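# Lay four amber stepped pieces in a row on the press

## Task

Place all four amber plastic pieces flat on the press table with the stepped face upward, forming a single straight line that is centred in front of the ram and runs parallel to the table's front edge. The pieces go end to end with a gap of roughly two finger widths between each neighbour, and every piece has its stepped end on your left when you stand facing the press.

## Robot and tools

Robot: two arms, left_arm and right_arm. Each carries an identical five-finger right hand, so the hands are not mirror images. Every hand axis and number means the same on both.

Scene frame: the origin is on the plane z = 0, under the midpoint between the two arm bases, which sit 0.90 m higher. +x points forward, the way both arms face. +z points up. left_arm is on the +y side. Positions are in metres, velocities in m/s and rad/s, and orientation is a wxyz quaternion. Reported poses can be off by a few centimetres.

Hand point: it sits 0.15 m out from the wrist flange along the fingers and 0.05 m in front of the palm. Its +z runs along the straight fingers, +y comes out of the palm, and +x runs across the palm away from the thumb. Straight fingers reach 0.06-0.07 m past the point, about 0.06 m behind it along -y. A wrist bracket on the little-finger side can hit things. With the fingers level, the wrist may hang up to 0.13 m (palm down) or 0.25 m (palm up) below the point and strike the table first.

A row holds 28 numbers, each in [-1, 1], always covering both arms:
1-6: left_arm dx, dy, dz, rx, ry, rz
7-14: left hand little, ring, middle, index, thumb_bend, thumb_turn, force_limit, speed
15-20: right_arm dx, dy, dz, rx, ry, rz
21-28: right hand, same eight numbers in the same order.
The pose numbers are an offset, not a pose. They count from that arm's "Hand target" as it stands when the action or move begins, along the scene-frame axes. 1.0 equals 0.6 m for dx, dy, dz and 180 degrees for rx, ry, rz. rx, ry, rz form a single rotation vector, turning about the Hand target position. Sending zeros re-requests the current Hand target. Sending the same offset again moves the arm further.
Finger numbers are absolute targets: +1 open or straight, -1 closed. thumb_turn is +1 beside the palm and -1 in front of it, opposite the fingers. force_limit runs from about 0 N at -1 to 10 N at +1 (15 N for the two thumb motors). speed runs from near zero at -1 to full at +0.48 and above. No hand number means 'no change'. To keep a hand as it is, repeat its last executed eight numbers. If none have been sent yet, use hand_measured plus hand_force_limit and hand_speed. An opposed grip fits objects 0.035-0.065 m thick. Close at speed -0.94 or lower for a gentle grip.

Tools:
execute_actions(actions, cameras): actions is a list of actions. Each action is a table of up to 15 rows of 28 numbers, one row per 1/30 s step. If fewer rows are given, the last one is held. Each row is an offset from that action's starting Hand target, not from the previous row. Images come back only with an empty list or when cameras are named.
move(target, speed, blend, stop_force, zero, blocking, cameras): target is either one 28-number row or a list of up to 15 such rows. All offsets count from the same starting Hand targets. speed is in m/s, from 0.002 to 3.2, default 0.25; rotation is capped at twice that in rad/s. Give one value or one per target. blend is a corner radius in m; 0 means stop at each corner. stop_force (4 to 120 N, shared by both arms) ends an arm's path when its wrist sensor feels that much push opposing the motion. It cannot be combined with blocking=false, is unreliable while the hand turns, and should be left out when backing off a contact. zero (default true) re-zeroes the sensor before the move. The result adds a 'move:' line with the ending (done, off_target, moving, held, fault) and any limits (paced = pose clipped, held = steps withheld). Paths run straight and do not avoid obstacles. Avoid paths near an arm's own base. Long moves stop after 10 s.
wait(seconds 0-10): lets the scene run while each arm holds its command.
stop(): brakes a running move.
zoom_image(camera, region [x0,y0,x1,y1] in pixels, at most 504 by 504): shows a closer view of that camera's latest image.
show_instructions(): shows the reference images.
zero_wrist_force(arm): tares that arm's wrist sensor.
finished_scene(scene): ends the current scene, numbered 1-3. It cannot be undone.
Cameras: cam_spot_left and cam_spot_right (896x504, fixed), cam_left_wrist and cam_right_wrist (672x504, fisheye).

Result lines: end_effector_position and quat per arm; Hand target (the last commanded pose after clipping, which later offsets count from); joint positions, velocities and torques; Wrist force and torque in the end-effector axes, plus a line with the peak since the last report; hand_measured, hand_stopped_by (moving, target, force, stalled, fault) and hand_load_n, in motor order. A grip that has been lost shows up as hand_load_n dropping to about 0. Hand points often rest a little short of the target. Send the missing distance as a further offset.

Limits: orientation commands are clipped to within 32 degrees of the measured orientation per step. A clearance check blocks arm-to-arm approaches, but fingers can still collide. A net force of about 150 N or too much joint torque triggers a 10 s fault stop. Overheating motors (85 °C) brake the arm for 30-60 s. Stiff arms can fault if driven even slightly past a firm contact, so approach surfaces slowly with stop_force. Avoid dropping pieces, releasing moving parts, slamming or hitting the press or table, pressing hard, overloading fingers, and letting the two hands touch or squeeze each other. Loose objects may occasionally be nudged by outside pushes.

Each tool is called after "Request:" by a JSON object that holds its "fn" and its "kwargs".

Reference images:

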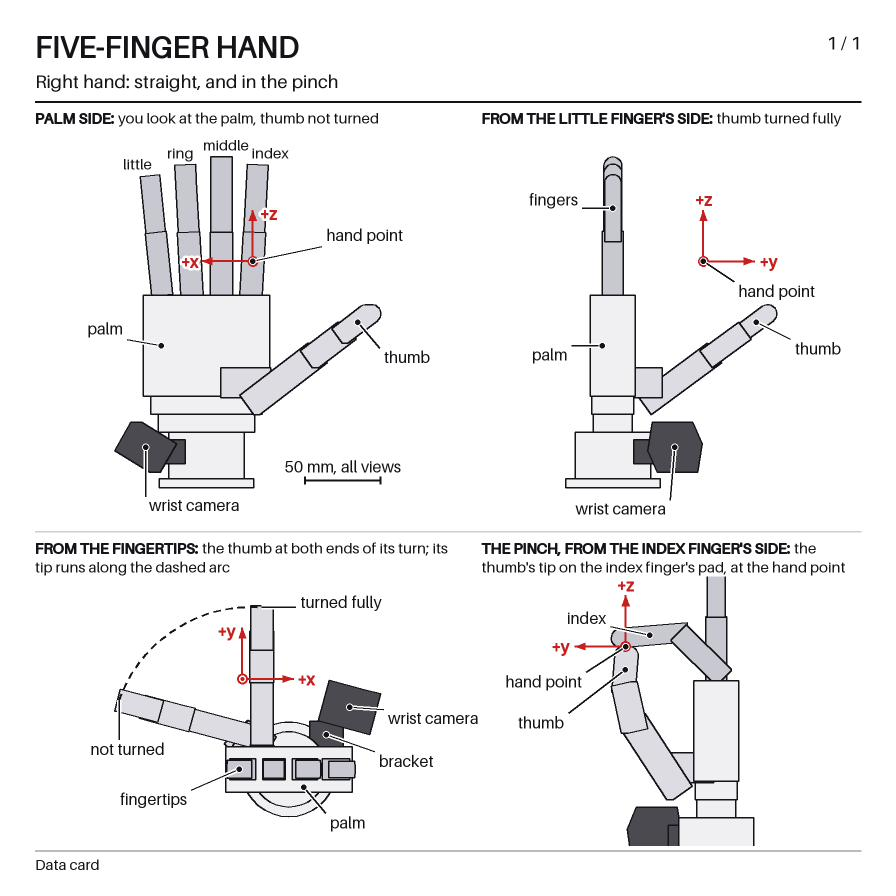

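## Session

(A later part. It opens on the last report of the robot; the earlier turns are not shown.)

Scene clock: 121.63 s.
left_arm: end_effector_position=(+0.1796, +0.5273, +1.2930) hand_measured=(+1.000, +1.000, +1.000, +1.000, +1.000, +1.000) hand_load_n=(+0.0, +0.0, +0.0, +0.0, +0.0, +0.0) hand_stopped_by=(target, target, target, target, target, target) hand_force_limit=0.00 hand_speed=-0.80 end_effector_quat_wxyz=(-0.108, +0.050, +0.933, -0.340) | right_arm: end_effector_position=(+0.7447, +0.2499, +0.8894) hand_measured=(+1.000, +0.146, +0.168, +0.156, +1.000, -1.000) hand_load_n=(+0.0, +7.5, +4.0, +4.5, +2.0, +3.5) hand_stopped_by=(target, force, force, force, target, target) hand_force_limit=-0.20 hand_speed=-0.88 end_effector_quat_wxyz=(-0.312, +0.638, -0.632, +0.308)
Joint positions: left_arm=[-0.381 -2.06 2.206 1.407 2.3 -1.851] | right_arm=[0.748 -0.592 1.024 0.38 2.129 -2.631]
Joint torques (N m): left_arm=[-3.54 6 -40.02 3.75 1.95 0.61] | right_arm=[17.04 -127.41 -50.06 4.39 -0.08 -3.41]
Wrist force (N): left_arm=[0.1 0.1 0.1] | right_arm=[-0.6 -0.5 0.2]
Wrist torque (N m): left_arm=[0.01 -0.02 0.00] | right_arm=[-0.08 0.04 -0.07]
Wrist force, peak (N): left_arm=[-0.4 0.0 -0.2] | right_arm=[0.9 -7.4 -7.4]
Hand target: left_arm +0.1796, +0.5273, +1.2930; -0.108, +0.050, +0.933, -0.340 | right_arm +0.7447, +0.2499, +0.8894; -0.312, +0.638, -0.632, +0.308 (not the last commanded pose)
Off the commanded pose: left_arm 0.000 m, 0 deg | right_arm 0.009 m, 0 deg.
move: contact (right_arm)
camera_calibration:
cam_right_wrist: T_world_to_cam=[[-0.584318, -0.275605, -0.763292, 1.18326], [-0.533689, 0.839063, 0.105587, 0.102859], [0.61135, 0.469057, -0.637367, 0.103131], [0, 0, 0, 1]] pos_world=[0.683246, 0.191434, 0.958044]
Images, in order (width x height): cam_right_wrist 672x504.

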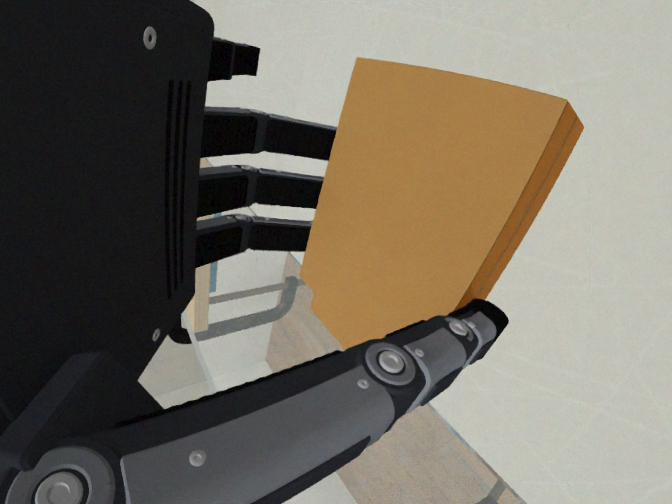

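Request:
{"fn": "move", "kwargs": {"target": [0,0,0,0,0,0,1,1,1,1,1,1,0,-0.8,0,0,-0.0005,0,0,0,1,0.5,0.5,0.5,1,-1,0,-0.6], "speed": 0.03}}

Request:
{"fn": "move", "kwargs": {"target": [[0,0,0,0,0,0,1,1,1,1,1,1,0,-0.8,0,0,0.15,0,0,0,1,0.5,0.5,0.5,1,-1,0,-0.6],[0,0,0,0,0,0,1,1,1,1,1,1,0,-0.8,-0.1,-0.82,0.4,0,0,-0.5027,1,0.5,0.5,0.5,1,-1,0,-0.6]], "speed": [0.15,0.5], "blend": 0.02}}

Request:
{"fn": "move", "kwargs": {"target": [0,0,0,0,0,0,1,1,1,1,1,1,0,-0.8,-0.1073,-0.4232,-0.06,0,0,-0.4117,1,0.5,0.5,0.5,1,-1,0,-0.6], "speed": 0.4, "cameras": ["cam_right_wrist","cam_spot_right"]}}

Scene clock: 126.27 s.
left_arm: end_effector_position=(+0.1796, +0.5273, +1.2930) hand_measured=(+1.000, +1.000, +1.000, +1.000, +1.000, +1.000) hand_load_n=(+0.0, +0.0, +0.0, +0.0, +0.0, -0.5) hand_stopped_by=(target, target, target, target, target, target) hand_force_limit=0.00 hand_speed=-0.80 end_effector_quat_wxyz=(-0.108, +0.050, +0.933, -0.340) | right_arm: end_effector_position=(+0.7448, +0.2500, +0.8892) hand_measured=(+1.000, +0.500, +0.500, +0.500, +1.000, -1.000) hand_load_n=(+0.0, +0.0, +0.0, +0.0, +0.0, +0.0) hand_stopped_by=(target, target, target, target, target, target) hand_force_limit=0.00 hand_speed=-0.60 end_effector_quat_wxyz=(-0.312, +0.638, -0.632, +0.308)
Joint positions: left_arm=[-0.381 -2.06 2.206 1.407 2.3 -1.851] | right_arm=[0.748 -0.592 1.024 0.38 2.129 -2.631]
Joint torques (N m): left_arm=[-2.91 4.41 -40.31 3.84 1.97 0.87] | right_arm=[11 -105.93 -33.03 -1.08 -0.22 -2.85]
Wrist force (N): left_arm=[0.1 0.3 0.0] | right_arm=[0.2 -0.5 -0.6]
Wrist torque (N m): left_arm=[0.05 -0.01 0.02] | right_arm=[-0.07 -0.01 -0.05]
Wrist force, peak (N): left_arm=[0.0 0.0 -0.5] | right_arm=[-0.2 -0.6 -1.8]
Hand target: left_arm +0.1796, +0.5273, +1.2930; -0.108, +0.050, +0.933, -0.340 | right_arm +0.7447, +0.2499, +0.8891; -0.312, +0.638, -0.632, +0.308
Off the commanded pose: left_arm 0.000 m, 0 deg | right_arm 0.000 m, 0 deg.
move: done

Scene clock: 129.23 s.
left_arm: end_effector_position=(+0.1796, +0.5273, +1.2930) hand_measured=(+1.000, +1.000, +1.000, +1.000, +1.000, +1.000) hand_load_n=(+0.0, +0.5, +0.0, +0.0, +0.0, +0.0) hand_stopped_by=(target, target, target, target, target, target) hand_force_limit=0.00 hand_speed=-0.80 end_effector_quat_wxyz=(-0.108, +0.050, +0.933, -0.340) | right_arm: end_effector_position=(+0.6847, -0.2420, +1.1291) hand_measured=(+1.000, +0.500, +0.500, +0.500, +1.000, -1.000) hand_load_n=(+0.0, +0.0, +0.0, +0.0, +0.0, +0.0) hand_stopped_by=(target, target, target, target, target, target) hand_force_limit=0.00 hand_speed=-0.60 end_effector_quat_wxyz=(+0.001, -0.001, +0.899, -0.439)
Joint positions: left_arm=[-0.381 -2.06 2.206 1.407 2.3 -1.851] | right_arm=[0.419 -0.875 1.357 1.567 2.376 -0.946]
Joint torques (N m): left_arm=[-1.48 3.63 -39.15 3.74 2.16 0.77] | right_arm=[-14.02 -106.22 -21.39 5.81 -1.09 3.48]
Wrist force (N): left_arm=[0.2 -0.1 0.0] | right_arm=[0.2 -0.7 -0.4]
Wrist torque (N m): left_arm=[-0.02 -0.03 0.01] | right_arm=[-0.09 -0.03 -0.08]
Wrist force, peak (N): left_arm=[0.4 -0.3 -0.4] | right_arm=[-0.2 -1.6 0.5]
Hand target: left_arm +0.1796, +0.5273, +1.2930; -0.108, +0.050, +0.933, -0.340 | right_arm +0.6847, -0.2421, +1.1291; +0.001, +0.000, +0.899, -0.439
Off the commanded pose: left_arm 0.000 m, 0 deg | right_arm 0.000 m, 0 deg.
move: done

Scene clock: 131.50 s.
left_arm: end_effector_position=(+0.1796, +0.5273, +1.2930) hand_measured=(+1.000, +1.000, +1.000, +1.000, +1.000, +1.000) hand_load_n=(+0.0, +0.0, +0.0, +0.0, +0.0, -0.5) hand_stopped_by=(target, target, target, target, target, target) hand_force_limit=0.00 hand_speed=-0.80 end_effector_quat_wxyz=(-0.108, +0.050, +0.933, -0.340) | right_arm: end_effector_position=(+0.6204, -0.4959, +1.0931) hand_measured=(+1.000, +0.500, +0.500, +0.500, +1.000, -1.000) hand_load_n=(+0.0, +0.0, +0.0, +0.0, +0.0, +0.0) hand_stopped_by=(target, target, target, target, target, target) hand_force_limit=0.00 hand_speed=-0.60 end_effector_quat_wxyz=(-0.264, +0.541, +0.718, -0.351)
Joint positions: left_arm=[-0.381 -2.06 2.206 1.407 2.3 -1.851] | right_arm=[-0.055 -0.884 1.525 1.81 1.833 -0.209]
Joint torques (N m): left_arm=[-3.01 3.72 -39.73 4.05 2.11 0.92] | right_arm=[-9.11 -102.31 -18.63 0.95 -1.83 4.79]
Wrist force (N): left_arm=[0.1 0.2 -0.2] | right_arm=[0.2 -0.3 -0.1]
Wrist torque (N m): left_arm=[0.04 -0.01 0.01] | right_arm=[-0.08 -0.04 -0.05]
Wrist force, peak (N): left_arm=[0.2 0.0 -0.5] | right_arm=[0.1 -0.5 -1.0]
Hand target: left_arm +0.1796, +0.5273, +1.2930; -0.108, +0.050, +0.933, -0.340 | right_arm +0.6204, -0.4960, +1.0931; -0.264, +0.541, +0.717, -0.351
Off the commanded pose: left_arm 0.000 m, 0 deg | right_arm 0.000 m, 0 deg.
move: done
camera_calibration:
cam_right_wrist: T_world_to_cam=[[0.489824, 0.421165, -0.763343, 0.739741], [0.737738, -0.666793, 0.105499, -0.894684], [-0.464559, -0.614823, -0.63732, 0.78874], [0, 0, 0, 1]] pos_world=[0.664116, -0.423185, 1.16174]
Images, in order (width x height): cam_spot_right 896x504, cam_right_wrist 672x504.

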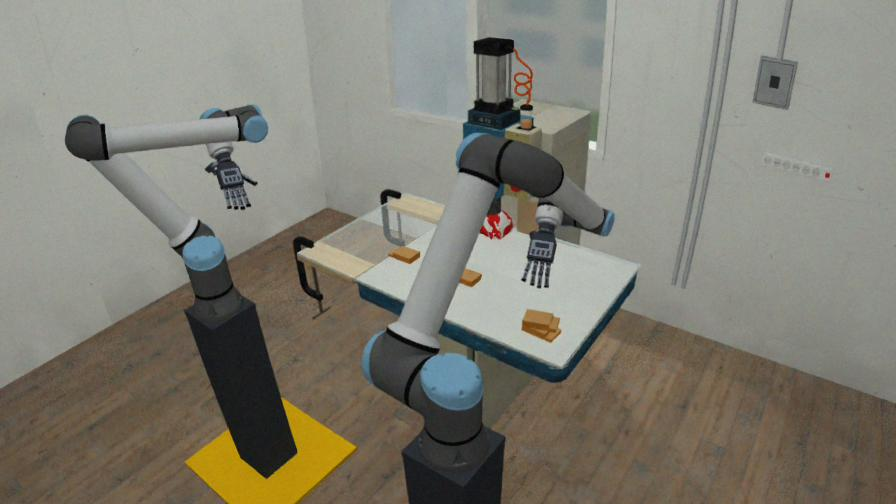

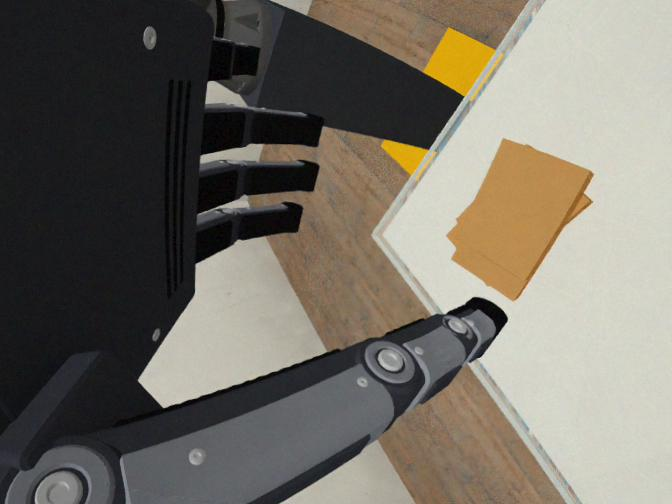

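Request:
{"fn": "move", "kwargs": {"target": [0,0,0,0,0,0,1,1,1,1,1,1,0,-0.8,0,0,-0.18,0,0,0,1,0.5,0.5,0.5,1,-1,0,-0.6], "speed": 0.2, "cameras": ["cam_right_wrist"]}}

Scene clock: 133.80 s.
left_arm: end_effector_position=(+0.1796, +0.5273, +1.2930) hand_measured=(+1.000, +1.000, +1.000, +1.000, +1.000, +1.000) hand_load_n=(+0.0, +0.0, +0.0, +0.0, +0.0, +0.0) hand_stopped_by=(target, target, target, target, target, target) hand_force_limit=0.00 hand_speed=-0.80 end_effector_quat_wxyz=(-0.108, +0.050, +0.933, -0.340) | right_arm: end_effector_position=(+0.6203, -0.4960, +0.9853) hand_measured=(+1.000, +0.500, +0.500, +0.500, +1.000, -1.000) hand_load_n=(+0.0, +0.0, +0.0, +0.0, +0.0, +0.0) hand_stopped_by=(target, target, target, target, target, target) hand_force_limit=0.00 hand_speed=-0.60 end_effector_quat_wxyz=(-0.264, +0.541, +0.717, -0.351)
Joint positions: left_arm=[-0.381 -2.06 2.206 1.407 2.3 -1.851] | right_arm=[-0.055 -0.769 1.549 1.671 1.833 -0.209]
Joint torques (N m): left_arm=[-1.14 5.32 -39.62 3.53 2.38 0.78] | right_arm=[-5.47 -85.74 -35.35 1.01 -1.08 2.15]
Wrist force (N): left_arm=[-0.1 0.1 -0.4] | right_arm=[-0.2 -0.2 -0.1]
Wrist torque (N m): left_arm=[0.04 0.03 0.00] | right_arm=[-0.06 0.02 -0.08]
Wrist force, peak (N): left_arm=[-0.2 0.3 -0.5] | right_arm=[0.2 -1.6 -1.3]
Hand target: left_arm +0.1796, +0.5273, +1.2930; -0.108, +0.050, +0.933, -0.340 | right_arm +0.6204, -0.4960, +0.9851; -0.264, +0.541, +0.717, -0.351
Off the commanded pose: left_arm 0.000 m, 0 deg | right_arm 0.000 m, 0 deg.
move: done
camera_calibration:
cam_right_wrist: T_world_to_cam=[[0.490034, 0.420912, -0.763348, 0.657253], [0.737416, -0.667146, 0.105521, -0.883332], [-0.464849, -0.614614, -0.637311, 0.720248], [0, 0, 0, 1]] pos_world=[0.664114, -0.423283, 1.05395]
Images, in order (width x height): cam_right_wrist 672x504.

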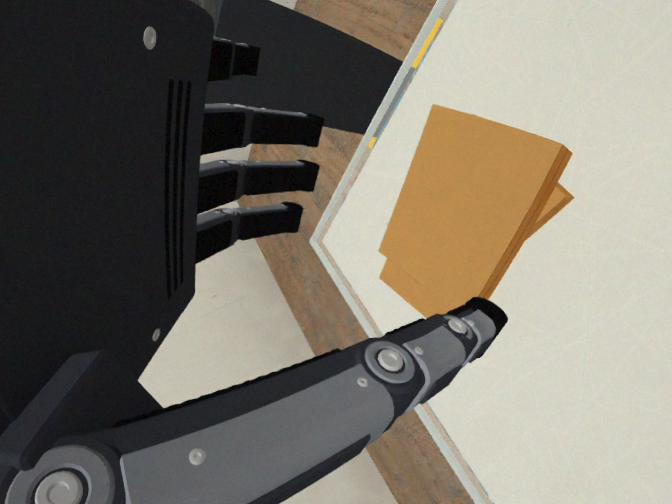

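Request:
{"fn": "move", "kwargs": {"target": [0,0,0,0,0,0,1,1,1,1,1,1,0,-0.8,-0.0064,-0.0018,-0.1143,0,0,0,1,0.5,0.5,0.5,1,-1,0,-0.6], "speed": 0.06, "stop_force": 4}}

Request:
{"fn": "move", "kwargs": {"target": [0,0,0,0,0,0,1,1,1,1,1,1,0,-0.8,0,0,0,0,0,0,1,0,-0.1,-0.1,1,-1,-0.2,-0.88], "cameras": ["cam_right_wrist"]}}

Scene clock: 138.87 s.
left_arm: end_effector_position=(+0.1796, +0.5273, +1.2930) hand_measured=(+1.000, +1.000, +1.000, +1.000, +1.000, +1.000) hand_load_n=(+0.0, +0.0, +0.0, +0.0, +0.0, +0.0) hand_stopped_by=(target, target, target, target, target, target) hand_force_limit=0.00 hand_speed=-0.80 end_effector_quat_wxyz=(-0.108, +0.050, +0.933, -0.340) | right_arm: end_effector_position=(+0.6165, -0.4971, +0.9165) hand_measured=(+1.000, +0.500, +0.500, +0.500, +1.000, -1.000) hand_load_n=(+0.0, +0.0, +0.0, +0.0, +0.0, +0.0) hand_stopped_by=(target, target, target, target, target, target) hand_force_limit=0.00 hand_speed=-0.60 end_effector_quat_wxyz=(-0.264, +0.541, +0.717, -0.351)
Joint positions: left_arm=[-0.381 -2.06 2.206 1.407 2.3 -1.851] | right_arm=[-0.057 -0.691 1.557 1.585 1.834 -0.21]
Joint torques (N m): left_arm=[-1.48 4.76 -39.75 3.66 2.29 0.94] | right_arm=[-12.66 -85.8 -34.79 1.06 3.6 -3.09]
Wrist force (N): left_arm=[-0.1 0.1 -0.3] | right_arm=[-0.1 -0.4 -0.3]
Wrist torque (N m): left_arm=[0.03 0.03 -0.01] | right_arm=[-0.07 0.01 0.19]
Wrist force, peak (N): left_arm=[-0.6 0.2 -0.2] | right_arm=[-0.1 -1.1 -0.5]
Hand target: left_arm +0.1796, +0.5273, +1.2930; -0.108, +0.050, +0.933, -0.340 | right_arm +0.6165, -0.4971, +0.9165; -0.264, +0.541, +0.717, -0.351
Off the commanded pose: left_arm 0.000 m, 0 deg | right_arm 0.000 m, 0 deg.
move: done

Scene clock: 140.20 s.
left_arm: end_effector_position=(+0.1796, +0.5273, +1.2930) hand_measured=(+1.000, +1.000, +1.000, +1.000, +1.000, +1.000) hand_load_n=(+0.5, +0.0, +0.0, +0.0, +0.0, +0.0) hand_stopped_by=(target, target, target, target, target, target) hand_force_limit=0.00 hand_speed=-0.80 end_effector_quat_wxyz=(-0.108, +0.050, +0.933, -0.340) | right_arm: end_effector_position=(+0.6165, -0.4971, +0.9165) hand_measured=(+1.000, +0.146, +0.168, +0.156, +1.000, -1.000) hand_load_n=(+0.0, +7.0, +3.5, +4.5, +2.0, +4.0) hand_stopped_by=(target, force, force, force, target, target) hand_force_limit=-0.20 hand_speed=-0.88 end_effector_quat_wxyz=(-0.264, +0.541, +0.717, -0.351)
Joint positions: left_arm=[-0.381 -2.06 2.206 1.407 2.3 -1.851] | right_arm=[-0.057 -0.691 1.557 1.585 1.834 -0.21]
Joint torques (N m): left_arm=[-1.78 4.64 -39.15 3.53 2.2 0.74] | right_arm=[-13.77 -86.4 -37.29 2.4 3.17 -3.35]
Wrist force (N): left_arm=[0.0 0.0 0.1] | right_arm=[0.0 2.1 0.8]
Wrist torque (N m): left_arm=[-0.01 -0.01 0.00] | right_arm=[0.05 -0.02 0.25]
Wrist force, peak (N): left_arm=[-0.1 0.3 -0.2] | right_arm=[0.4 1.9 1.3]
Hand target: left_arm +0.1796, +0.5273, +1.2930; -0.108, +0.050, +0.933, -0.340 | right_arm +0.6165, -0.4971, +0.9165; -0.264, +0.541, +0.717, -0.351
Off the commanded pose: left_arm 0.000 m, 0 deg | right_arm 0.000 m, 0 deg.
move: done
camera_calibration:
cam_right_wrist: T_world_to_cam=[[0.490076, 0.420924, -0.763314, 0.607003], [0.737437, -0.667111, 0.105588, -0.874071], [-0.464771, -0.614643, -0.63734, 0.673923], [0, 0, 0, 1]] pos_world=[0.660314, -0.424383, 0.985145]
Images, in order (width x height): cam_right_wrist 672x504.

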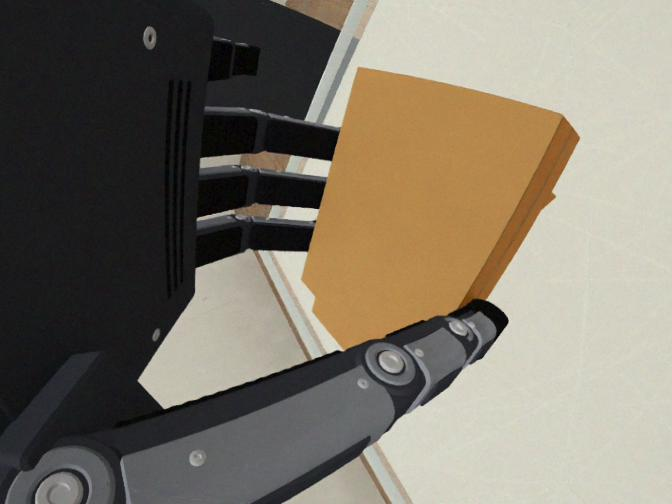

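Request:
{"fn": "move", "kwargs": {"target": [[0,0,0,0,0,0,1,1,1,1,1,1,0,-0.8,0,0,0.18,0,0,0,1,0,-0.1,-0.1,1,-1,-0.2,-0.88],[0,0,0,0,0,0,1,1,1,1,1,1,0,-0.8,0.2138,0.85,0.2,0,0,0.9172,1,0,-0.1,-0.1,1,-1,-0.2,-0.88]], "speed": [0.15,0.5], "blend": 0.02}}

Request:
{"fn": "move", "kwargs": {"target": [[0,0,0,0,0,0,1,1,1,1,1,1,0,-0.8,0,0.1312,0,0,0,0,1,0,-0.1,-0.1,1,-1,-0.2,-0.88],[0,0,0,0,0,0,1,1,1,1,1,1,0,-0.8,0,0.1312,-0.222,0,0,0,1,0,-0.1,-0.1,1,-1,-0.2,-0.88]], "speed": [0.3,0.15], "blend": 0.01}}

Request:
{"fn": "move", "kwargs": {"target": [0,0,0,0,0,0,1,1,1,1,1,1,0,-0.8,0,0,-0.04,0,0,0,1,0,-0.1,-0.1,1,-1,-0.2,-0.88], "speed": 0.012, "stop_force": 5, "cameras": ["cam_right_wrist"]}}

Request:
{"fn": "move", "kwargs": {"target": [0,0,0,0,0,0,1,1,1,1,1,1,0,-0.8,0,0,-0.0005,0,0,0,1,0.5,0.5,0.5,1,-1,0,-0.6], "speed": 0.03}}

Request:
{"fn": "move", "kwargs": {"target": [[0,0,0,0,0,0,1,1,1,1,1,1,0,-0.8,0,0,0.15,0,0,0,1,0.5,0.5,0.5,1,-1,0,-0.6],[0,0,0,0,0,0,1,1,1,1,1,1,0,-0.8,-0.2138,-0.80,0.35,0,0,-0.5056,1,0.5,0.5,0.5,1,-1,0,-0.6]], "speed": [0.15,0.5], "blend": 0.02, "cameras": ["cam_right_wrist"]}}

Scene clock: 149.80 s.
left_arm: end_effector_position=(+0.1796, +0.5273, +1.2930) hand_measured=(+1.000, +1.000, +1.000, +1.000, +1.000, +1.000) hand_load_n=(+0.0, +0.0, +0.0, +0.0, +0.0, +0.0) hand_stopped_by=(target, target, target, target, target, target) hand_force_limit=0.00 hand_speed=-0.80 end_effector_quat_wxyz=(-0.108, +0.050, +0.933, -0.340) | right_arm: end_effector_position=(+0.7448, +0.0129, +1.0366) hand_measured=(+1.000, +0.146, +0.168, +0.156, +1.000, -1.000) hand_load_n=(+0.0, +7.5, +4.0, +4.5, +2.0, +4.0) hand_stopped_by=(target, force, force, force, target, target) hand_force_limit=-0.20 hand_speed=-0.88 end_effector_quat_wxyz=(-0.313, +0.641, -0.630, +0.307)
Joint positions: left_arm=[-0.381 -2.06 2.206 1.407 2.3 -1.851] | right_arm=[0.521 -1.003 1.474 0.256 1.959 -2.815]
Joint torques (N m): left_arm=[-2.58 3.05 -39.88 3.49 2.42 0.89] | right_arm=[-12.96 -80.79 -51.41 -1.43 -2.21 -3.42]
Wrist force (N): left_arm=[0.0 -0.1 -0.1] | right_arm=[-0.2 1.7 1.6]
Wrist torque (N m): left_arm=[-0.01 0.01 -0.01] | right_arm=[-0.04 -0.01 0.22]
Wrist force, peak (N): left_arm=[-0.2 0.0 -0.6] | right_arm=[0.2 2.7 2.2]
Hand target: left_arm +0.1796, +0.5273, +1.2930; -0.108, +0.050, +0.933, -0.340 | right_arm +0.7448, +0.0129, +1.0365; -0.313, +0.641, -0.630, +0.307
Off the commanded pose: left_arm 0.000 m, 0 deg | right_arm 0.000 m, 0 deg.
move: done

Scene clock: 151.53 s.
left_arm: end_effector_position=(+0.1796, +0.5273, +1.2930) hand_measured=(+1.000, +1.000, +1.000, +1.000, +1.000, +1.000) hand_load_n=(+0.0, +0.0, +0.0, +0.0, +0.0, +0.0) hand_stopped_by=(target, target, target, target, target, target) hand_force_limit=0.00 hand_speed=-0.80 end_effector_quat_wxyz=(-0.108, +0.050, +0.933, -0.340) | right_arm: end_effector_position=(+0.7448, +0.0917, +0.9035) hand_measured=(+1.000, +0.146, +0.168, +0.156, +1.000, -1.000) hand_load_n=(+0.0, +7.0, +3.5, +4.5, +2.0, +4.0) hand_stopped_by=(target, force, force, force, target, target) hand_force_limit=-0.20 hand_speed=-0.88 end_effector_quat_wxyz=(-0.313, +0.641, -0.630, +0.307)
Joint positions: left_arm=[-0.381 -2.06 2.206 1.407 2.3 -1.851] | right_arm=[0.605 -0.806 1.4 0.158 2.022 -2.753]
Joint torques (N m): left_arm=[-0.88 5.27 -39.83 3.59 2.58 0.94] | right_arm=[19.65 -88.77 -23.11 -1.53 2.9 -1.93]
Wrist force (N): left_arm=[0.0 -0.2 -0.3] | right_arm=[0.0 1.6 1.0]
Wrist torque (N m): left_arm=[-0.01 0.02 -0.01] | right_arm=[-0.03 -0.02 -0.05]
Wrist force, peak (N): left_arm=[-0.5 -0.3 0.3] | right_arm=[0.1 2.6 2.2]
Hand target: left_arm +0.1796, +0.5273, +1.2930; -0.108, +0.050, +0.933, -0.340 | right_arm +0.7448, +0.0916, +0.9033; -0.313, +0.641, -0.630, +0.307
Off the commanded pose: left_arm 0.000 m, 0 deg | right_arm 0.000 m, 0 deg.
move: done

Scene clock: 154.27 s.
left_arm: end_effector_position=(+0.1796, +0.5273, +1.2930) hand_measured=(+1.000, +1.000, +1.000, +1.000, +1.000, +1.000) hand_load_n=(+0.0, +0.0, +0.0, +0.0, +0.0, +0.0) hand_stopped_by=(target, target, target, target, target, target) hand_force_limit=0.00 hand_speed=-0.80 end_effector_quat_wxyz=(-0.108, +0.050, +0.933, -0.340) | right_arm: end_effector_position=(+0.7448, +0.0917, +0.8905) hand_measured=(+1.000, +0.146, +0.168, +0.156, +1.000, -1.000) hand_load_n=(+0.0, +6.5, +3.5, +4.5, +2.0, +3.5) hand_stopped_by=(target, force, force, force, target, target) hand_force_limit=-0.20 hand_speed=-0.88 end_effector_quat_wxyz=(-0.313, +0.641, -0.630, +0.307)
Joint positions: left_arm=[-0.381 -2.06 2.206 1.407 2.3 -1.851] | right_arm=[0.605 -0.794 1.405 0.142 2.022 -2.753]
Joint torques (N m): left_arm=[-2.68 4.15 -39.47 3.73 2.28 1.03] | right_arm=[10.29 -112.75 -48 3.74 0.58 -2.71]
Wrist force (N): left_arm=[0.0 -0.2 0.2] | right_arm=[-0.1 1.4 1.3]
Wrist torque (N m): left_arm=[-0.04 0.00 -0.01] | right_arm=[-0.08 -0.02 -0.06]
Wrist force, peak (N): left_arm=[0.0 0.3 -0.6] | right_arm=[0.3 -6.5 -8.0]
Hand target: left_arm +0.1796, +0.5273, +1.2930; -0.108, +0.050, +0.933, -0.340 | right_arm +0.7448, +0.0916, +0.8905; -0.313, +0.641, -0.630, +0.307 (not the last commanded pose)
Off the commanded pose: left_arm 0.000 m, 0 deg | right_arm 0.011 m, 0 deg.
move: contact (right_arm)
camera_calibration:
cam_right_wrist: T_world_to_cam=[[-0.581866, -0.280777, -0.76328, 1.13914], [-0.54104, 0.83435, 0.105526, 0.241569], [0.607214, 0.474367, -0.637391, 0.180659], [0, 0, 0, 1]] pos_world=[0.683828, 0.0325934, 0.959144]
Images, in order (width x height): cam_right_wrist 672x504.

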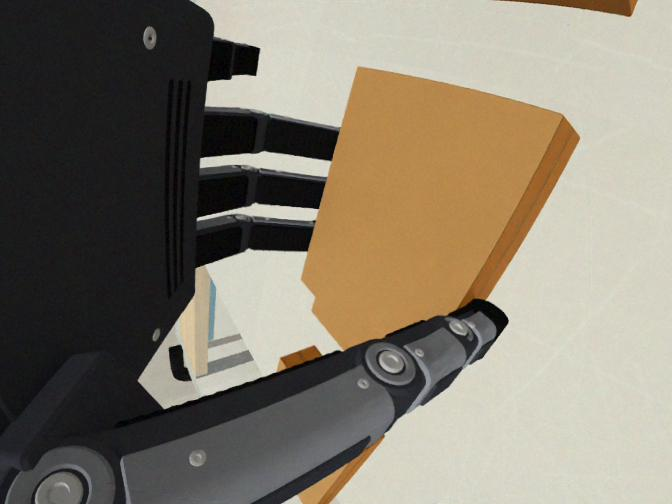

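Scene clock: 154.97 s.
left_arm: end_effector_position=(+0.1796, +0.5273, +1.2930) hand_measured=(+1.000, +1.000, +1.000, +1.000, +1.000, +1.000) hand_load_n=(+0.0, -0.5, +0.0, +0.0, +0.0, +0.0) hand_stopped_by=(target, target, target, target, target, target) hand_force_limit=0.00 hand_speed=-0.80 end_effector_quat_wxyz=(-0.108, +0.050, +0.933, -0.340) | right_arm: end_effector_position=(+0.7449, +0.0917, +0.8903) hand_measured=(+1.000, +0.500, +0.500, +0.500, +1.000, -1.000) hand_load_n=(+0.0, +0.0, +0.0, +0.0, +0.0, +0.0) hand_stopped_by=(target, target, target, target, target, target) hand_force_limit=0.00 hand_speed=-0.60 end_effector_quat_wxyz=(-0.313, +0.641, -0.630, +0.307)
Joint positions: left_arm=[-0.381 -2.06 2.206 1.407 2.3 -1.851] | right_arm=[0.605 -0.794 1.405 0.141 2.022 -2.753]
Joint torques (N m): left_arm=[-2.33 5.75 -39.76 3.6 2.18 1.3] | right_arm=[8.06 -89.8 -28.77 -1.39 0.47 -2.85]
Wrist force (N): left_arm=[-0.1 -0.1 0.2] | right_arm=[0.1 -0.5 -0.7]
Wrist torque (N m): left_arm=[-0.03 0.00 -0.01] | right_arm=[-0.10 -0.02 -0.08]
Wrist force, peak (N): left_arm=[0.2 0.5 -0.1] | right_arm=[-0.2 1.7 1.2]
Hand target: left_arm +0.1796, +0.5273, +1.2930; -0.108, +0.050, +0.933, -0.340 | right_arm +0.7448, +0.0916, +0.8902; -0.313, +0.641, -0.630, +0.307
Off the commanded pose: left_arm 0.000 m, 0 deg | right_arm 0.000 m, 0 deg.
move: done

Scene clock: 157.93 s.
left_arm: end_effector_position=(+0.1796, +0.5273, +1.2930) hand_measured=(+1.000, +1.000, +1.000, +1.000, +1.000, +1.000) hand_load_n=(+0.0, +0.0, +0.0, +0.0, +0.0, +0.0) hand_stopped_by=(target, target, target, target, target, target) hand_force_limit=0.00 hand_speed=-0.80 end_effector_quat_wxyz=(-0.108, +0.050, +0.933, -0.340) | right_arm: end_effector_position=(+0.6165, -0.3883, +1.1002) hand_measured=(+1.000, +0.500, +0.500, +0.500, +1.000, -1.000) hand_load_n=(+0.0, +0.0, +0.0, +0.0, +0.0, +0.0) hand_stopped_by=(target, target, target, target, target, target) hand_force_limit=0.00 hand_speed=-0.60 end_effector_quat_wxyz=(+0.001, +0.000, +0.899, -0.439)
Joint positions: left_arm=[-0.381 -2.06 2.206 1.407 2.3 -1.851] | right_arm=[0.259 -1.051 1.683 1.254 2.438 -1.166]
Joint torques (N m): left_arm=[0.32 5.5 -38.79 3.47 2.05 1.21] | right_arm=[-16.35 -75.79 -18.19 6.07 -0.77 5]
Wrist force (N): left_arm=[0.1 -0.2 0.0] | right_arm=[-0.2 -0.5 -0.3]
Wrist torque (N m): left_arm=[-0.03 -0.01 0.00] | right_arm=[-0.06 0.03 -0.08]
Wrist force, peak (N): left_arm=[-0.6 0.4 -0.1] | right_arm=[-0.2 -1.8 0.5]
Hand target: left_arm +0.1796, +0.5273, +1.2930; -0.108, +0.050, +0.933, -0.340 | right_arm +0.6165, -0.3884, +1.1002; +0.001, +0.000, +0.899, -0.439
Off the commanded pose: left_arm 0.000 m, 0 deg | right_arm 0.000 m, 0 deg.
move: done
camera_calibration:
cam_right_wrist: T_world_to_cam=[[-0.270516, 0.586638, -0.763333, 1.23472], [0.843579, 0.526505, 0.105676, -0.422942], [0.463892, -0.615344, -0.637303, 0.285027], [0, 0, 0, 1]] pos_world=[0.558575, -0.326262, 1.16884]
Images, in order (width x height): cam_right_wrist 672x504.

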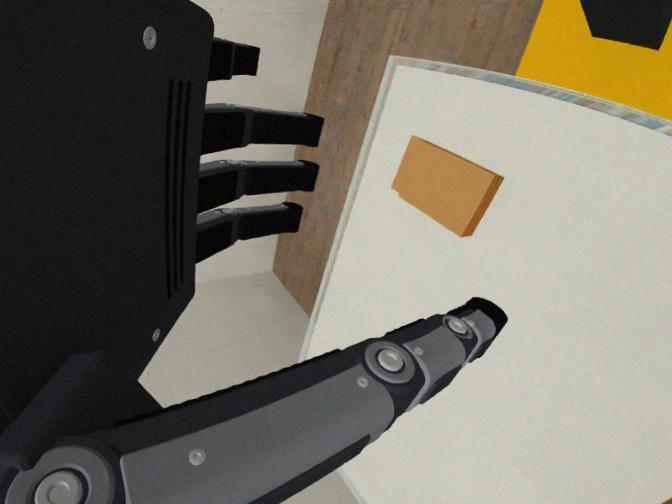

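Request:
{"fn": "zoom_image", "kwargs": {"camera": "cam_right_wrist", "region": [380, 120, 520, 260]}}

Scaled by 3.600 from the camera's 672x504 image, which has a finer 960x720 frame.

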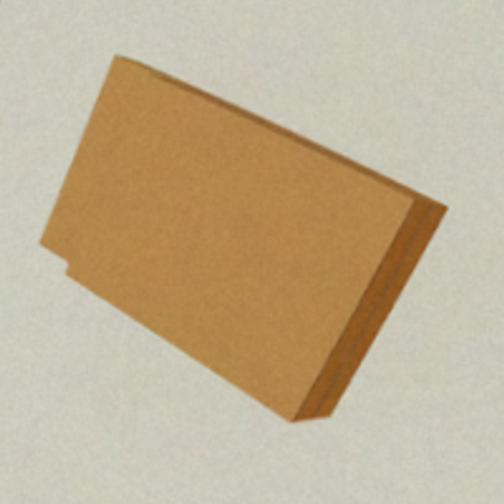

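Request:
{"fn": "move", "kwargs": {"target": [[0,0,0,0,0,0,1,1,1,1,1,1,0,-0.8,-0.017,-0.1977,-0.08,0,0,-0.5144,1,0.5,0.5,0.5,1,-1,0,-0.6],[0,0,0,0,0,0,1,1,1,1,1,1,0,-0.8,-0.017,-0.1977,-0.2337,0,0,-0.5144,1,0.5,0.5,0.5,1,-1,0,-0.6]], "speed": [0.4,0.18], "blend": 0.01, "cameras": ["cam_right_wrist"]}}

Scene clock: 168.80 s.
left_arm: end_effector_position=(+0.1796, +0.5273, +1.2930) hand_measured=(+1.000, +1.000, +1.000, +1.000, +1.000, +1.000) hand_load_n=(+0.0, +0.0, +0.0, +0.0, +0.0, +0.0) hand_stopped_by=(target, target, target, target, target, target) hand_force_limit=0.00 hand_speed=-0.80 end_effector_quat_wxyz=(-0.108, +0.050, +0.933, -0.340) | right_arm: end_effector_position=(+0.6063, -0.5070, +0.9602) hand_measured=(+1.000, +0.500, +0.500, +0.500, +1.000, -1.000) hand_load_n=(+0.0, +0.0, +0.0, +0.0, +0.0, +0.0) hand_stopped_by=(target, target, target, target, target, target) hand_force_limit=0.00 hand_speed=-0.60 end_effector_quat_wxyz=(-0.317, +0.649, +0.621, -0.304)
Joint positions: left_arm=[-0.381 -2.06 2.206 1.407 2.3 -1.851] | right_arm=[-0.139 -0.747 1.57 1.653 1.646 -0.058]
Joint torques (N m): left_arm=[-0.4 3.89 -39.59 3.51 2.25 1.11] | right_arm=[-13.14 -81.67 -37.71 2.09 -2.3 4.38]
Wrist force (N): left_arm=[0.0 0.2 -0.1] | right_arm=[-0.2 -0.5 -0.6]
Wrist torque (N m): left_arm=[0.04 0.00 0.00] | right_arm=[-0.07 0.04 -0.10]
Wrist force, peak (N): left_arm=[-0.3 0.2 -0.4] | right_arm=[-0.4 -1.1 -1.5]
Hand target: left_arm +0.1796, +0.5273, +1.2930; -0.108, +0.050, +0.933, -0.340 | right_arm +0.6063, -0.5070, +0.9600; -0.317, +0.649, +0.621, -0.304
Off the commanded pose: left_arm 0.000 m, 0 deg | right_arm 0.000 m, 0 deg.
move: done
camera_calibration:
cam_right_wrist: T_world_to_cam=[[0.598266, 0.24368, -0.763347, 0.494122], [0.487622, -0.866656, 0.10551, -0.827287], [-0.635848, -0.435348, -0.637314, 0.885546], [0, 0, 0, 1]] pos_world=[0.67086, -0.451861, 1.02885]
Images, in order (width x height): cam_right_wrist 672x504.

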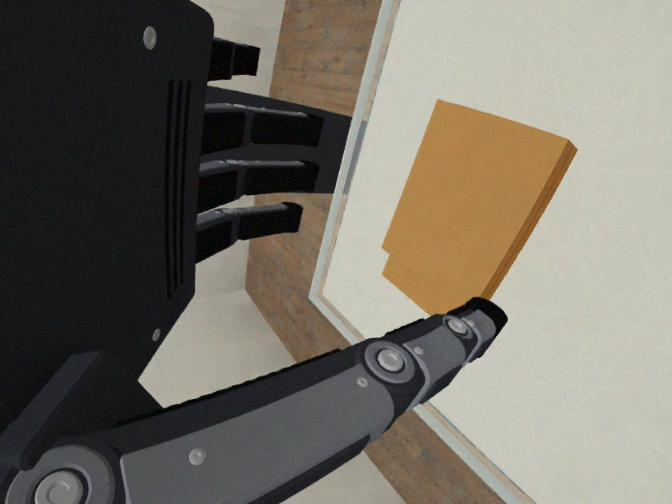

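Request:
{"fn": "move", "kwargs": {"target": [0,0,0,0,0,0,1,1,1,1,1,1,0,-0.8,0,0.002,-0.1183,0,0,0,1,0.5,0.5,0.5,1,-1,0,-0.6], "speed": 0.06, "stop_force": 4}}

Request:
{"fn": "move", "kwargs": {"target": [0,0,0,0,0,0,1,1,1,1,1,1,0,-0.8,0,0,0,0,0,0,1,0,-0.1,-0.1,1,-1,-0.2,-0.88], "cameras": ["cam_right_wrist"]}}

Scene clock: 172.87 s.
left_arm: end_effector_position=(+0.1796, +0.5273, +1.2930) hand_measured=(+1.000, +1.000, +1.000, +1.000, +1.000, +1.000) hand_load_n=(+0.0, +0.0, +0.0, +0.0, +0.0, +0.0) hand_stopped_by=(target, target, target, target, target, target) hand_force_limit=0.00 hand_speed=-0.80 end_effector_quat_wxyz=(-0.108, +0.050, +0.933, -0.340) | right_arm: end_effector_position=(+0.6063, -0.5058, +0.8890) hand_measured=(+1.000, +0.500, +0.500, +0.500, +1.000, -1.000) hand_load_n=(+0.0, +0.0, -0.5, +0.0, +0.0, +0.0) hand_stopped_by=(target, target, target, target, target, target) hand_force_limit=0.00 hand_speed=-0.60 end_effector_quat_wxyz=(-0.317, +0.649, +0.621, -0.304)
Joint positions: left_arm=[-0.381 -2.06 2.206 1.407 2.3 -1.851] | right_arm=[-0.138 -0.658 1.562 1.573 1.645 -0.057]
Joint torques (N m): left_arm=[-0.6 6.33 -39.26 3.34 2.61 1.31] | right_arm=[20.28 -86.76 -35.88 1.07 -2.59 4.46]
Wrist force (N): left_arm=[-0.2 0.2 0.1] | right_arm=[-0.1 -0.6 -0.4]
Wrist torque (N m): left_arm=[0.02 0.03 -0.01] | right_arm=[-0.08 0.01 -0.09]
Wrist force, peak (N): left_arm=[0.6 -0.1 0.0] | right_arm=[-0.3 -0.6 -1.0]
Hand target: left_arm +0.1796, +0.5273, +1.2930; -0.108, +0.050, +0.933, -0.340 | right_arm +0.6063, -0.5058, +0.8890; -0.317, +0.649, +0.621, -0.304
Off the commanded pose: left_arm 0.000 m, 0 deg | right_arm 0.000 m, 0 deg.
move: done

Scene clock: 174.20 s.
left_arm: end_effector_position=(+0.1796, +0.5273, +1.2930) hand_measured=(+1.000, +1.000, +1.000, +1.000, +1.000, +1.000) hand_load_n=(+0.0, -0.5, -0.5, +0.0, +0.0, +0.0) hand_stopped_by=(target, target, target, target, target, target) hand_force_limit=0.00 hand_speed=-0.80 end_effector_quat_wxyz=(-0.108, +0.050, +0.933, -0.340) | right_arm: end_effector_position=(+0.6063, -0.5058, +0.8890) hand_measured=(+1.000, +0.146, +0.168, +0.156, +1.000, -1.000) hand_load_n=(+0.0, +7.5, +4.0, +4.0, +2.0, +5.0) hand_stopped_by=(target, force, force, force, target, target) hand_force_limit=-0.20 hand_speed=-0.88 end_effector_quat_wxyz=(-0.317, +0.649, +0.621, -0.304)
Joint positions: left_arm=[-0.381 -2.06 2.206 1.407 2.3 -1.851] | right_arm=[-0.138 -0.658 1.562 1.573 1.645 -0.057]
Joint torques (N m): left_arm=[-0.08 5.09 -39.7 3.48 2.52 1.17] | right_arm=[18.55 -87.19 -34.72 2.19 -1.97 3.87]
Wrist force (N): left_arm=[-0.3 0.3 0.0] | right_arm=[-0.1 0.9 0.5]
Wrist torque (N m): left_arm=[0.04 0.05 -0.01] | right_arm=[-0.09 -0.03 -0.05]
Wrist force, peak (N): left_arm=[-0.1 0.1 -0.4] | right_arm=[0.3 1.6 1.1]
Hand target: left_arm +0.1796, +0.5273, +1.2930; -0.108, +0.050, +0.933, -0.340 | right_arm +0.6063, -0.5058, +0.8890; -0.317, +0.649, +0.621, -0.304
Off the commanded pose: left_arm 0.000 m, 0 deg | right_arm 0.000 m, 0 deg.
move: done
camera_calibration:
cam_right_wrist: T_world_to_cam=[[0.598344, 0.243662, -0.763291, 0.439306], [0.48758, -0.866675, 0.105549, -0.818801], [-0.635807, -0.43532, -0.637374, 0.840797], [0, 0, 0, 1]] pos_world=[0.67096, -0.450661, 0.957644]
Images, in order (width x height): cam_right_wrist 672x504.

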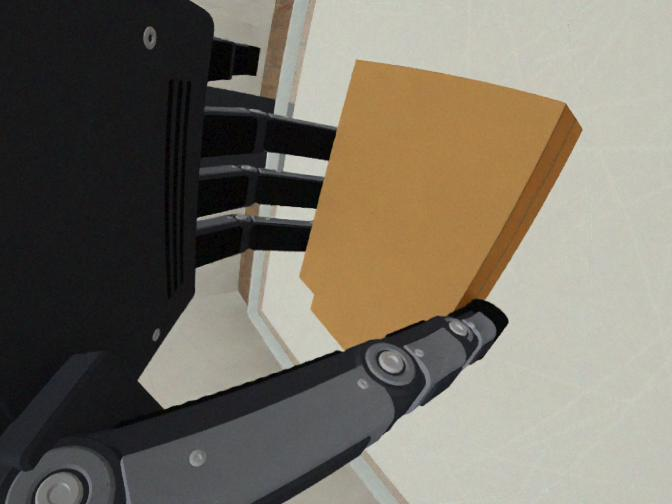

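Request:
{"fn": "move", "kwargs": {"target": [[0,0,0,0,0,0,1,1,1,1,1,1,0,-0.8,0,0,0.17,0,0,0,1,0,-0.1,-0.1,1,-1,-0.2,-0.88],[0,0,0,0,0,0,1,1,1,1,1,1,0,-0.8,0.115,0.26,0.23,0,0,0.5089,1,0,-0.1,-0.1,1,-1,-0.2,-0.88],[0,0,0,0,0,0,1,1,1,1,1,1,0,-0.8,0.2308,0.4882,0.2,0,0,-0.9822,1,0,-0.1,-0.1,1,-1,-0.2,-0.88],[0,0,0,0,0,0,1,1,1,1,1,1,0,-0.8,0.2308,0.4882,0.0242,0,0,-0.9822,1,0,-0.1,-0.1,1,-1,-0.2,-0.88]], "speed": [0.15,0.5,0.5,0.15], "blend": 0.015}}

Request:
{"fn": "move", "kwargs": {"target": [0,0,0,0,0,0,1,1,1,1,1,1,0,-0.8,0,0,-0.04,0,0,0,1,0,-0.1,-0.1,1,-1,-0.2,-0.88], "speed": 0.012, "stop_force": 5, "cameras": ["cam_right_wrist"]}}

Request:
{"fn": "move", "kwargs": {"target": [0,0,0,0,0,0,1,1,1,1,1,1,0,-0.8,0,0,-0.0005,0,0,0,1,0.5,0.5,0.5,1,-1,0,-0.6], "speed": 0.03}}

Request:
{"fn": "move", "kwargs": {"target": [[0,0,0,0,0,0,1,1,1,1,1,1,0,-0.8,0,0,0.15,0,0,0,1,1,1,1,1,1,0,0],[0,0,0,0,0,0,1,1,1,1,1,1,0,-0.8,-0.24,0.27,0.57,0.2238,0.2274,-0.4673,1,1,1,1,1,1,0,0]], "speed": [0.15,0.5], "blend": 0.02, "cameras": ["cam_right_wrist","cam_spot_right"]}}

Request:
{"fn": "zoom_image", "kwargs": {"camera": "cam_right_wrist", "region": [230, 140, 530, 300]}}

Scene clock: 189.27 s.
left_arm: end_effector_position=(+0.1796, +0.5273, +1.2930) hand_measured=(+1.000, +1.000, +1.000, +1.000, +1.000, +1.000) hand_load_n=(+0.0, +0.0, +0.0, -0.5, +0.0, +0.0) hand_stopped_by=(target, target, target, target, target, target) hand_force_limit=0.00 hand_speed=-0.80 end_effector_quat_wxyz=(-0.108, +0.050, +0.933, -0.340) | right_arm: end_effector_position=(+0.7448, -0.2129, +0.9036) hand_measured=(+1.000, +0.146, +0.168, +0.156, +1.000, -1.000) hand_load_n=(+0.0, +8.5, +4.0, +4.0, +2.0, +4.5) hand_stopped_by=(target, force, force, force, target, target) hand_force_limit=-0.20 hand_speed=-0.88 end_effector_quat_wxyz=(-0.312, +0.639, -0.632, +0.308)
Joint positions: left_arm=[-0.381 -2.06 2.206 1.407 2.3 -1.851] | right_arm=[0.216 -1.064 1.857 -0.12 1.731 -3.014]
Joint torques (N m): left_arm=[-0.61 4.85 -38.92 3.49 2.42 1.28] | right_arm=[4.28 -65.75 -18.57 -2.04 -1.62 -3.14]
Wrist force (N): left_arm=[0.1 0.2 0.0] | right_arm=[0.0 1.8 1.4]
Wrist torque (N m): left_arm=[0.02 -0.01 0.01] | right_arm=[0.00 -0.04 0.24]
Wrist force, peak (N): left_arm=[0.2 0.3 -0.5] | right_arm=[0.4 2.9 2.2]
Hand target: left_arm +0.1796, +0.5273, +1.2930; -0.108, +0.050, +0.933, -0.340 | right_arm +0.7448, -0.2129, +0.9035; -0.312, +0.639, -0.632, +0.308
Off the commanded pose: left_arm 0.000 m, 0 deg | right_arm 0.000 m, 0 deg.
move: done

Scene clock: 192.23 s.
left_arm: end_effector_position=(+0.1796, +0.5273, +1.2930) hand_measured=(+1.000, +1.000, +1.000, +1.000, +1.000, +1.000) hand_load_n=(+0.0, +0.0, +0.0, +0.0, +0.0, +0.0) hand_stopped_by=(target, target, target, target, target, target) hand_force_limit=0.00 hand_speed=-0.80 end_effector_quat_wxyz=(-0.108, +0.050, +0.933, -0.340) | right_arm: end_effector_position=(+0.7448, -0.2128, +0.8884) hand_measured=(+1.000, +0.146, +0.168, +0.156, +1.000, -1.000) hand_load_n=(+0.0, +7.5, +3.5, +4.5, +1.5, +4.0) hand_stopped_by=(target, force, force, force, target, target) hand_force_limit=-0.20 hand_speed=-0.88 end_effector_quat_wxyz=(-0.312, +0.639, -0.632, +0.308)
Joint positions: left_arm=[-0.381 -2.06 2.206 1.407 2.3 -1.851] | right_arm=[0.217 -1.045 1.863 -0.145 1.731 -3.014]
Joint torques (N m): left_arm=[-1.66 4.27 -39.02 3.83 2.65 1.29] | right_arm=[13.95 -90.19 -42.87 2.96 0.68 -2.94]
Wrist force (N): left_arm=[-0.3 0.2 -0.1] | right_arm=[-0.2 1.5 1.2]
Wrist torque (N m): left_arm=[0.03 0.05 -0.01] | right_arm=[-0.05 0.02 0.21]
Wrist force, peak (N): left_arm=[0.2 0.5 -0.1] | right_arm=[-1.0 -6.5 -8.4]
Hand target: left_arm +0.1796, +0.5273, +1.2930; -0.108, +0.050, +0.933, -0.340 | right_arm +0.7448, -0.2129, +0.8884; -0.312, +0.639, -0.632, +0.308 (not the last commanded pose)
Off the commanded pose: left_arm 0.000 m, 0 deg | right_arm 0.009 m, 0 deg.
move: contact (right_arm)
camera_calibration:
cam_right_wrist: T_world_to_cam=[[-0.583835, -0.276674, -0.763275, 1.0544], [-0.535216, 0.838089, 0.105598, 0.49223], [0.610476, 0.470169, -0.637386, 0.320411], [0, 0, 0, 1]] pos_world=[0.683442, -0.271454, 0.957044]
Images, in order (width x height): cam_right_wrist 672x504.

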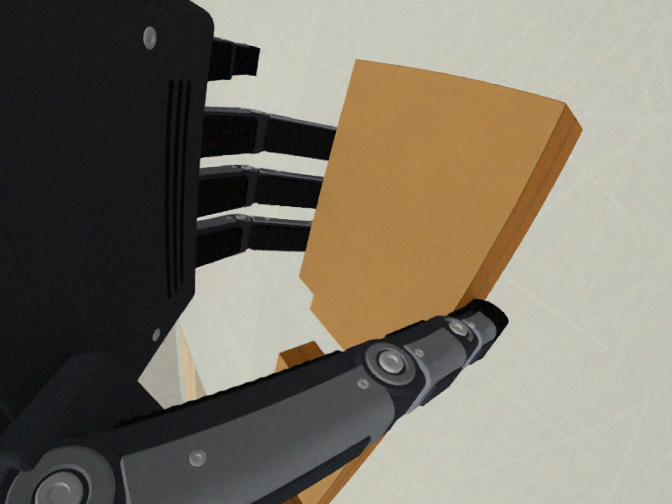

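Scene clock: 192.93 s.
left_arm: end_effector_position=(+0.1796, +0.5273, +1.2930) hand_measured=(+1.000, +1.000, +1.000, +1.000, +1.000, +1.000) hand_load_n=(+0.0, +0.0, +0.0, +0.0, +0.0, +0.0) hand_stopped_by=(target, target, target, target, target, target) hand_force_limit=0.00 hand_speed=-0.80 end_effector_quat_wxyz=(-0.108, +0.050, +0.933, -0.340) | right_arm: end_effector_position=(+0.7449, -0.2128, +0.8882) hand_measured=(+1.000, +0.500, +0.500, +0.500, +1.000, -1.000) hand_load_n=(+0.0, +0.0, +0.0, +0.0, +0.0, +0.0) hand_stopped_by=(target, target, target, target, target, target) hand_force_limit=0.00 hand_speed=-0.60 end_effector_quat_wxyz=(-0.312, +0.639, -0.632, +0.308)
Joint positions: left_arm=[-0.381 -2.06 2.206 1.407 2.3 -1.851] | right_arm=[0.217 -1.045 1.863 -0.145 1.731 -3.014]
Joint torques (N m): left_arm=[-1.48 3.56 -39.29 3.54 2.21 1.42] | right_arm=[11.68 -64.71 -23.8 -2.13 0.52 -2.99]
Wrist force (N): left_arm=[0.2 0.3 0.0] | right_arm=[0.0 -0.2 -1.4]
Wrist torque (N m): left_arm=[0.05 -0.03 0.02] | right_arm=[-0.09 0.03 0.19]
Wrist force, peak (N): left_arm=[-0.2 0.4 -0.1] | right_arm=[0.1 1.9 1.2]
Hand target: left_arm +0.1796, +0.5273, +1.2930; -0.108, +0.050, +0.933, -0.340 | right_arm +0.7448, -0.2129, +0.8881; -0.312, +0.639, -0.632, +0.308
Off the commanded pose: left_arm 0.000 m, 0 deg | right_arm 0.000 m, 0 deg.
move: done

Scene clock: 196.07 s.
left_arm: end_effector_position=(+0.1796, +0.5273, +1.2930) hand_measured=(+1.000, +1.000, +1.000, +1.000, +1.000, +1.000) hand_load_n=(+0.0, -0.5, +0.0, +0.0, +0.0, +0.0) hand_stopped_by=(target, target, target, target, target, target) hand_force_limit=0.00 hand_speed=-0.80 end_effector_quat_wxyz=(-0.108, +0.050, +0.933, -0.340) | right_arm: end_effector_position=(+0.6008, -0.0509, +1.2301) hand_measured=(+1.000, +1.000, +1.000, +1.000, +1.000, +1.000) hand_load_n=(+0.0, +0.0, +0.0, +0.0, +0.0, +0.0) hand_stopped_by=(target, target, target, target, target, target) hand_force_limit=0.00 hand_speed=0.00 end_effector_quat_wxyz=(-0.002, +0.002, +1.000, -0.001)
Joint positions: left_arm=[-0.381 -2.06 2.206 1.407 2.3 -1.851] | right_arm=[0.412 -1.126 1.367 1.333 1.571 -1.154]
Joint torques (N m): left_arm=[-1.97 3.23 -40.13 3.51 2.26 1.48] | right_arm=[19.45 -91.59 -50.95 6.34 -2.12 4.96]
Wrist force (N): left_arm=[0.0 0.3 -0.2] | right_arm=[0.0 -1.0 0.0]
Wrist torque (N m): left_arm=[0.06 0.01 0.01] | right_arm=[-0.09 -0.01 -0.08]
Wrist force, peak (N): left_arm=[-0.2 0.3 -0.4] | right_arm=[0.0 -0.6 -1.6]
Hand target: left_arm +0.1796, +0.5273, +1.2930; -0.108, +0.050, +0.933, -0.340 | right_arm +0.6008, -0.0509, +1.2301; -0.002, +0.002, +1.000, -0.001
Off the commanded pose: left_arm 0.000 m, 0 deg | right_arm 0.000 m, 0 deg.
move: done
camera_calibration:
cam_right_wrist: T_world_to_cam=[[-0.266783, 0.963725, -0.00777936, 0.219178], [0.846774, 0.238248, 0.475618, -1.07273], [0.460218, 0.1203, -0.879618, 0.920434], [0, 0, 0, 1]] pos_world=[0.543233, -0.0663791, 1.32155]
Images, in order (width x height): cam_spot_right 896x504, cam_right_wrist 672x504.

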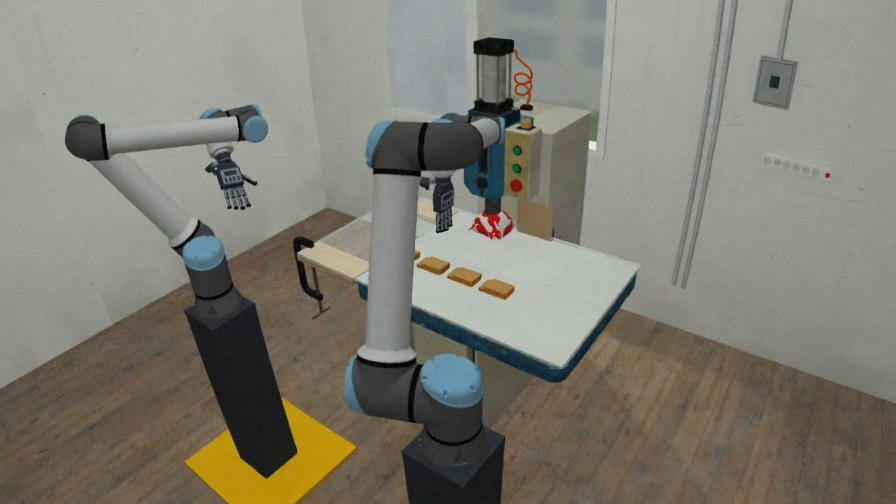

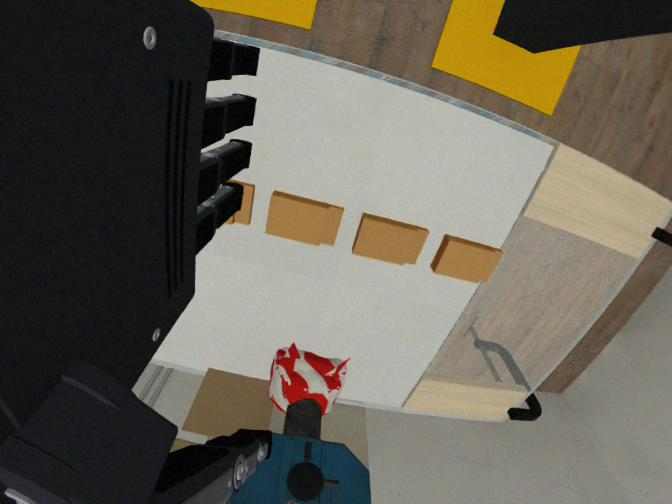

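Scaled by 1.680 from the camera's 672x504 image, which has a finer 960x720 frame.

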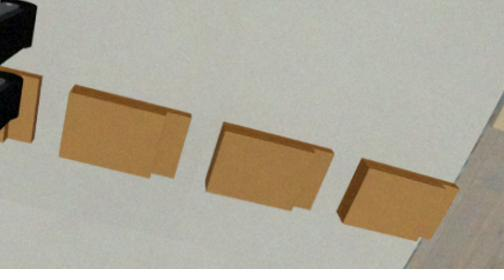

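Request:
{"fn": "finished_scene", "kwargs": {"scene": 2}}

The scene is finished: the task was done.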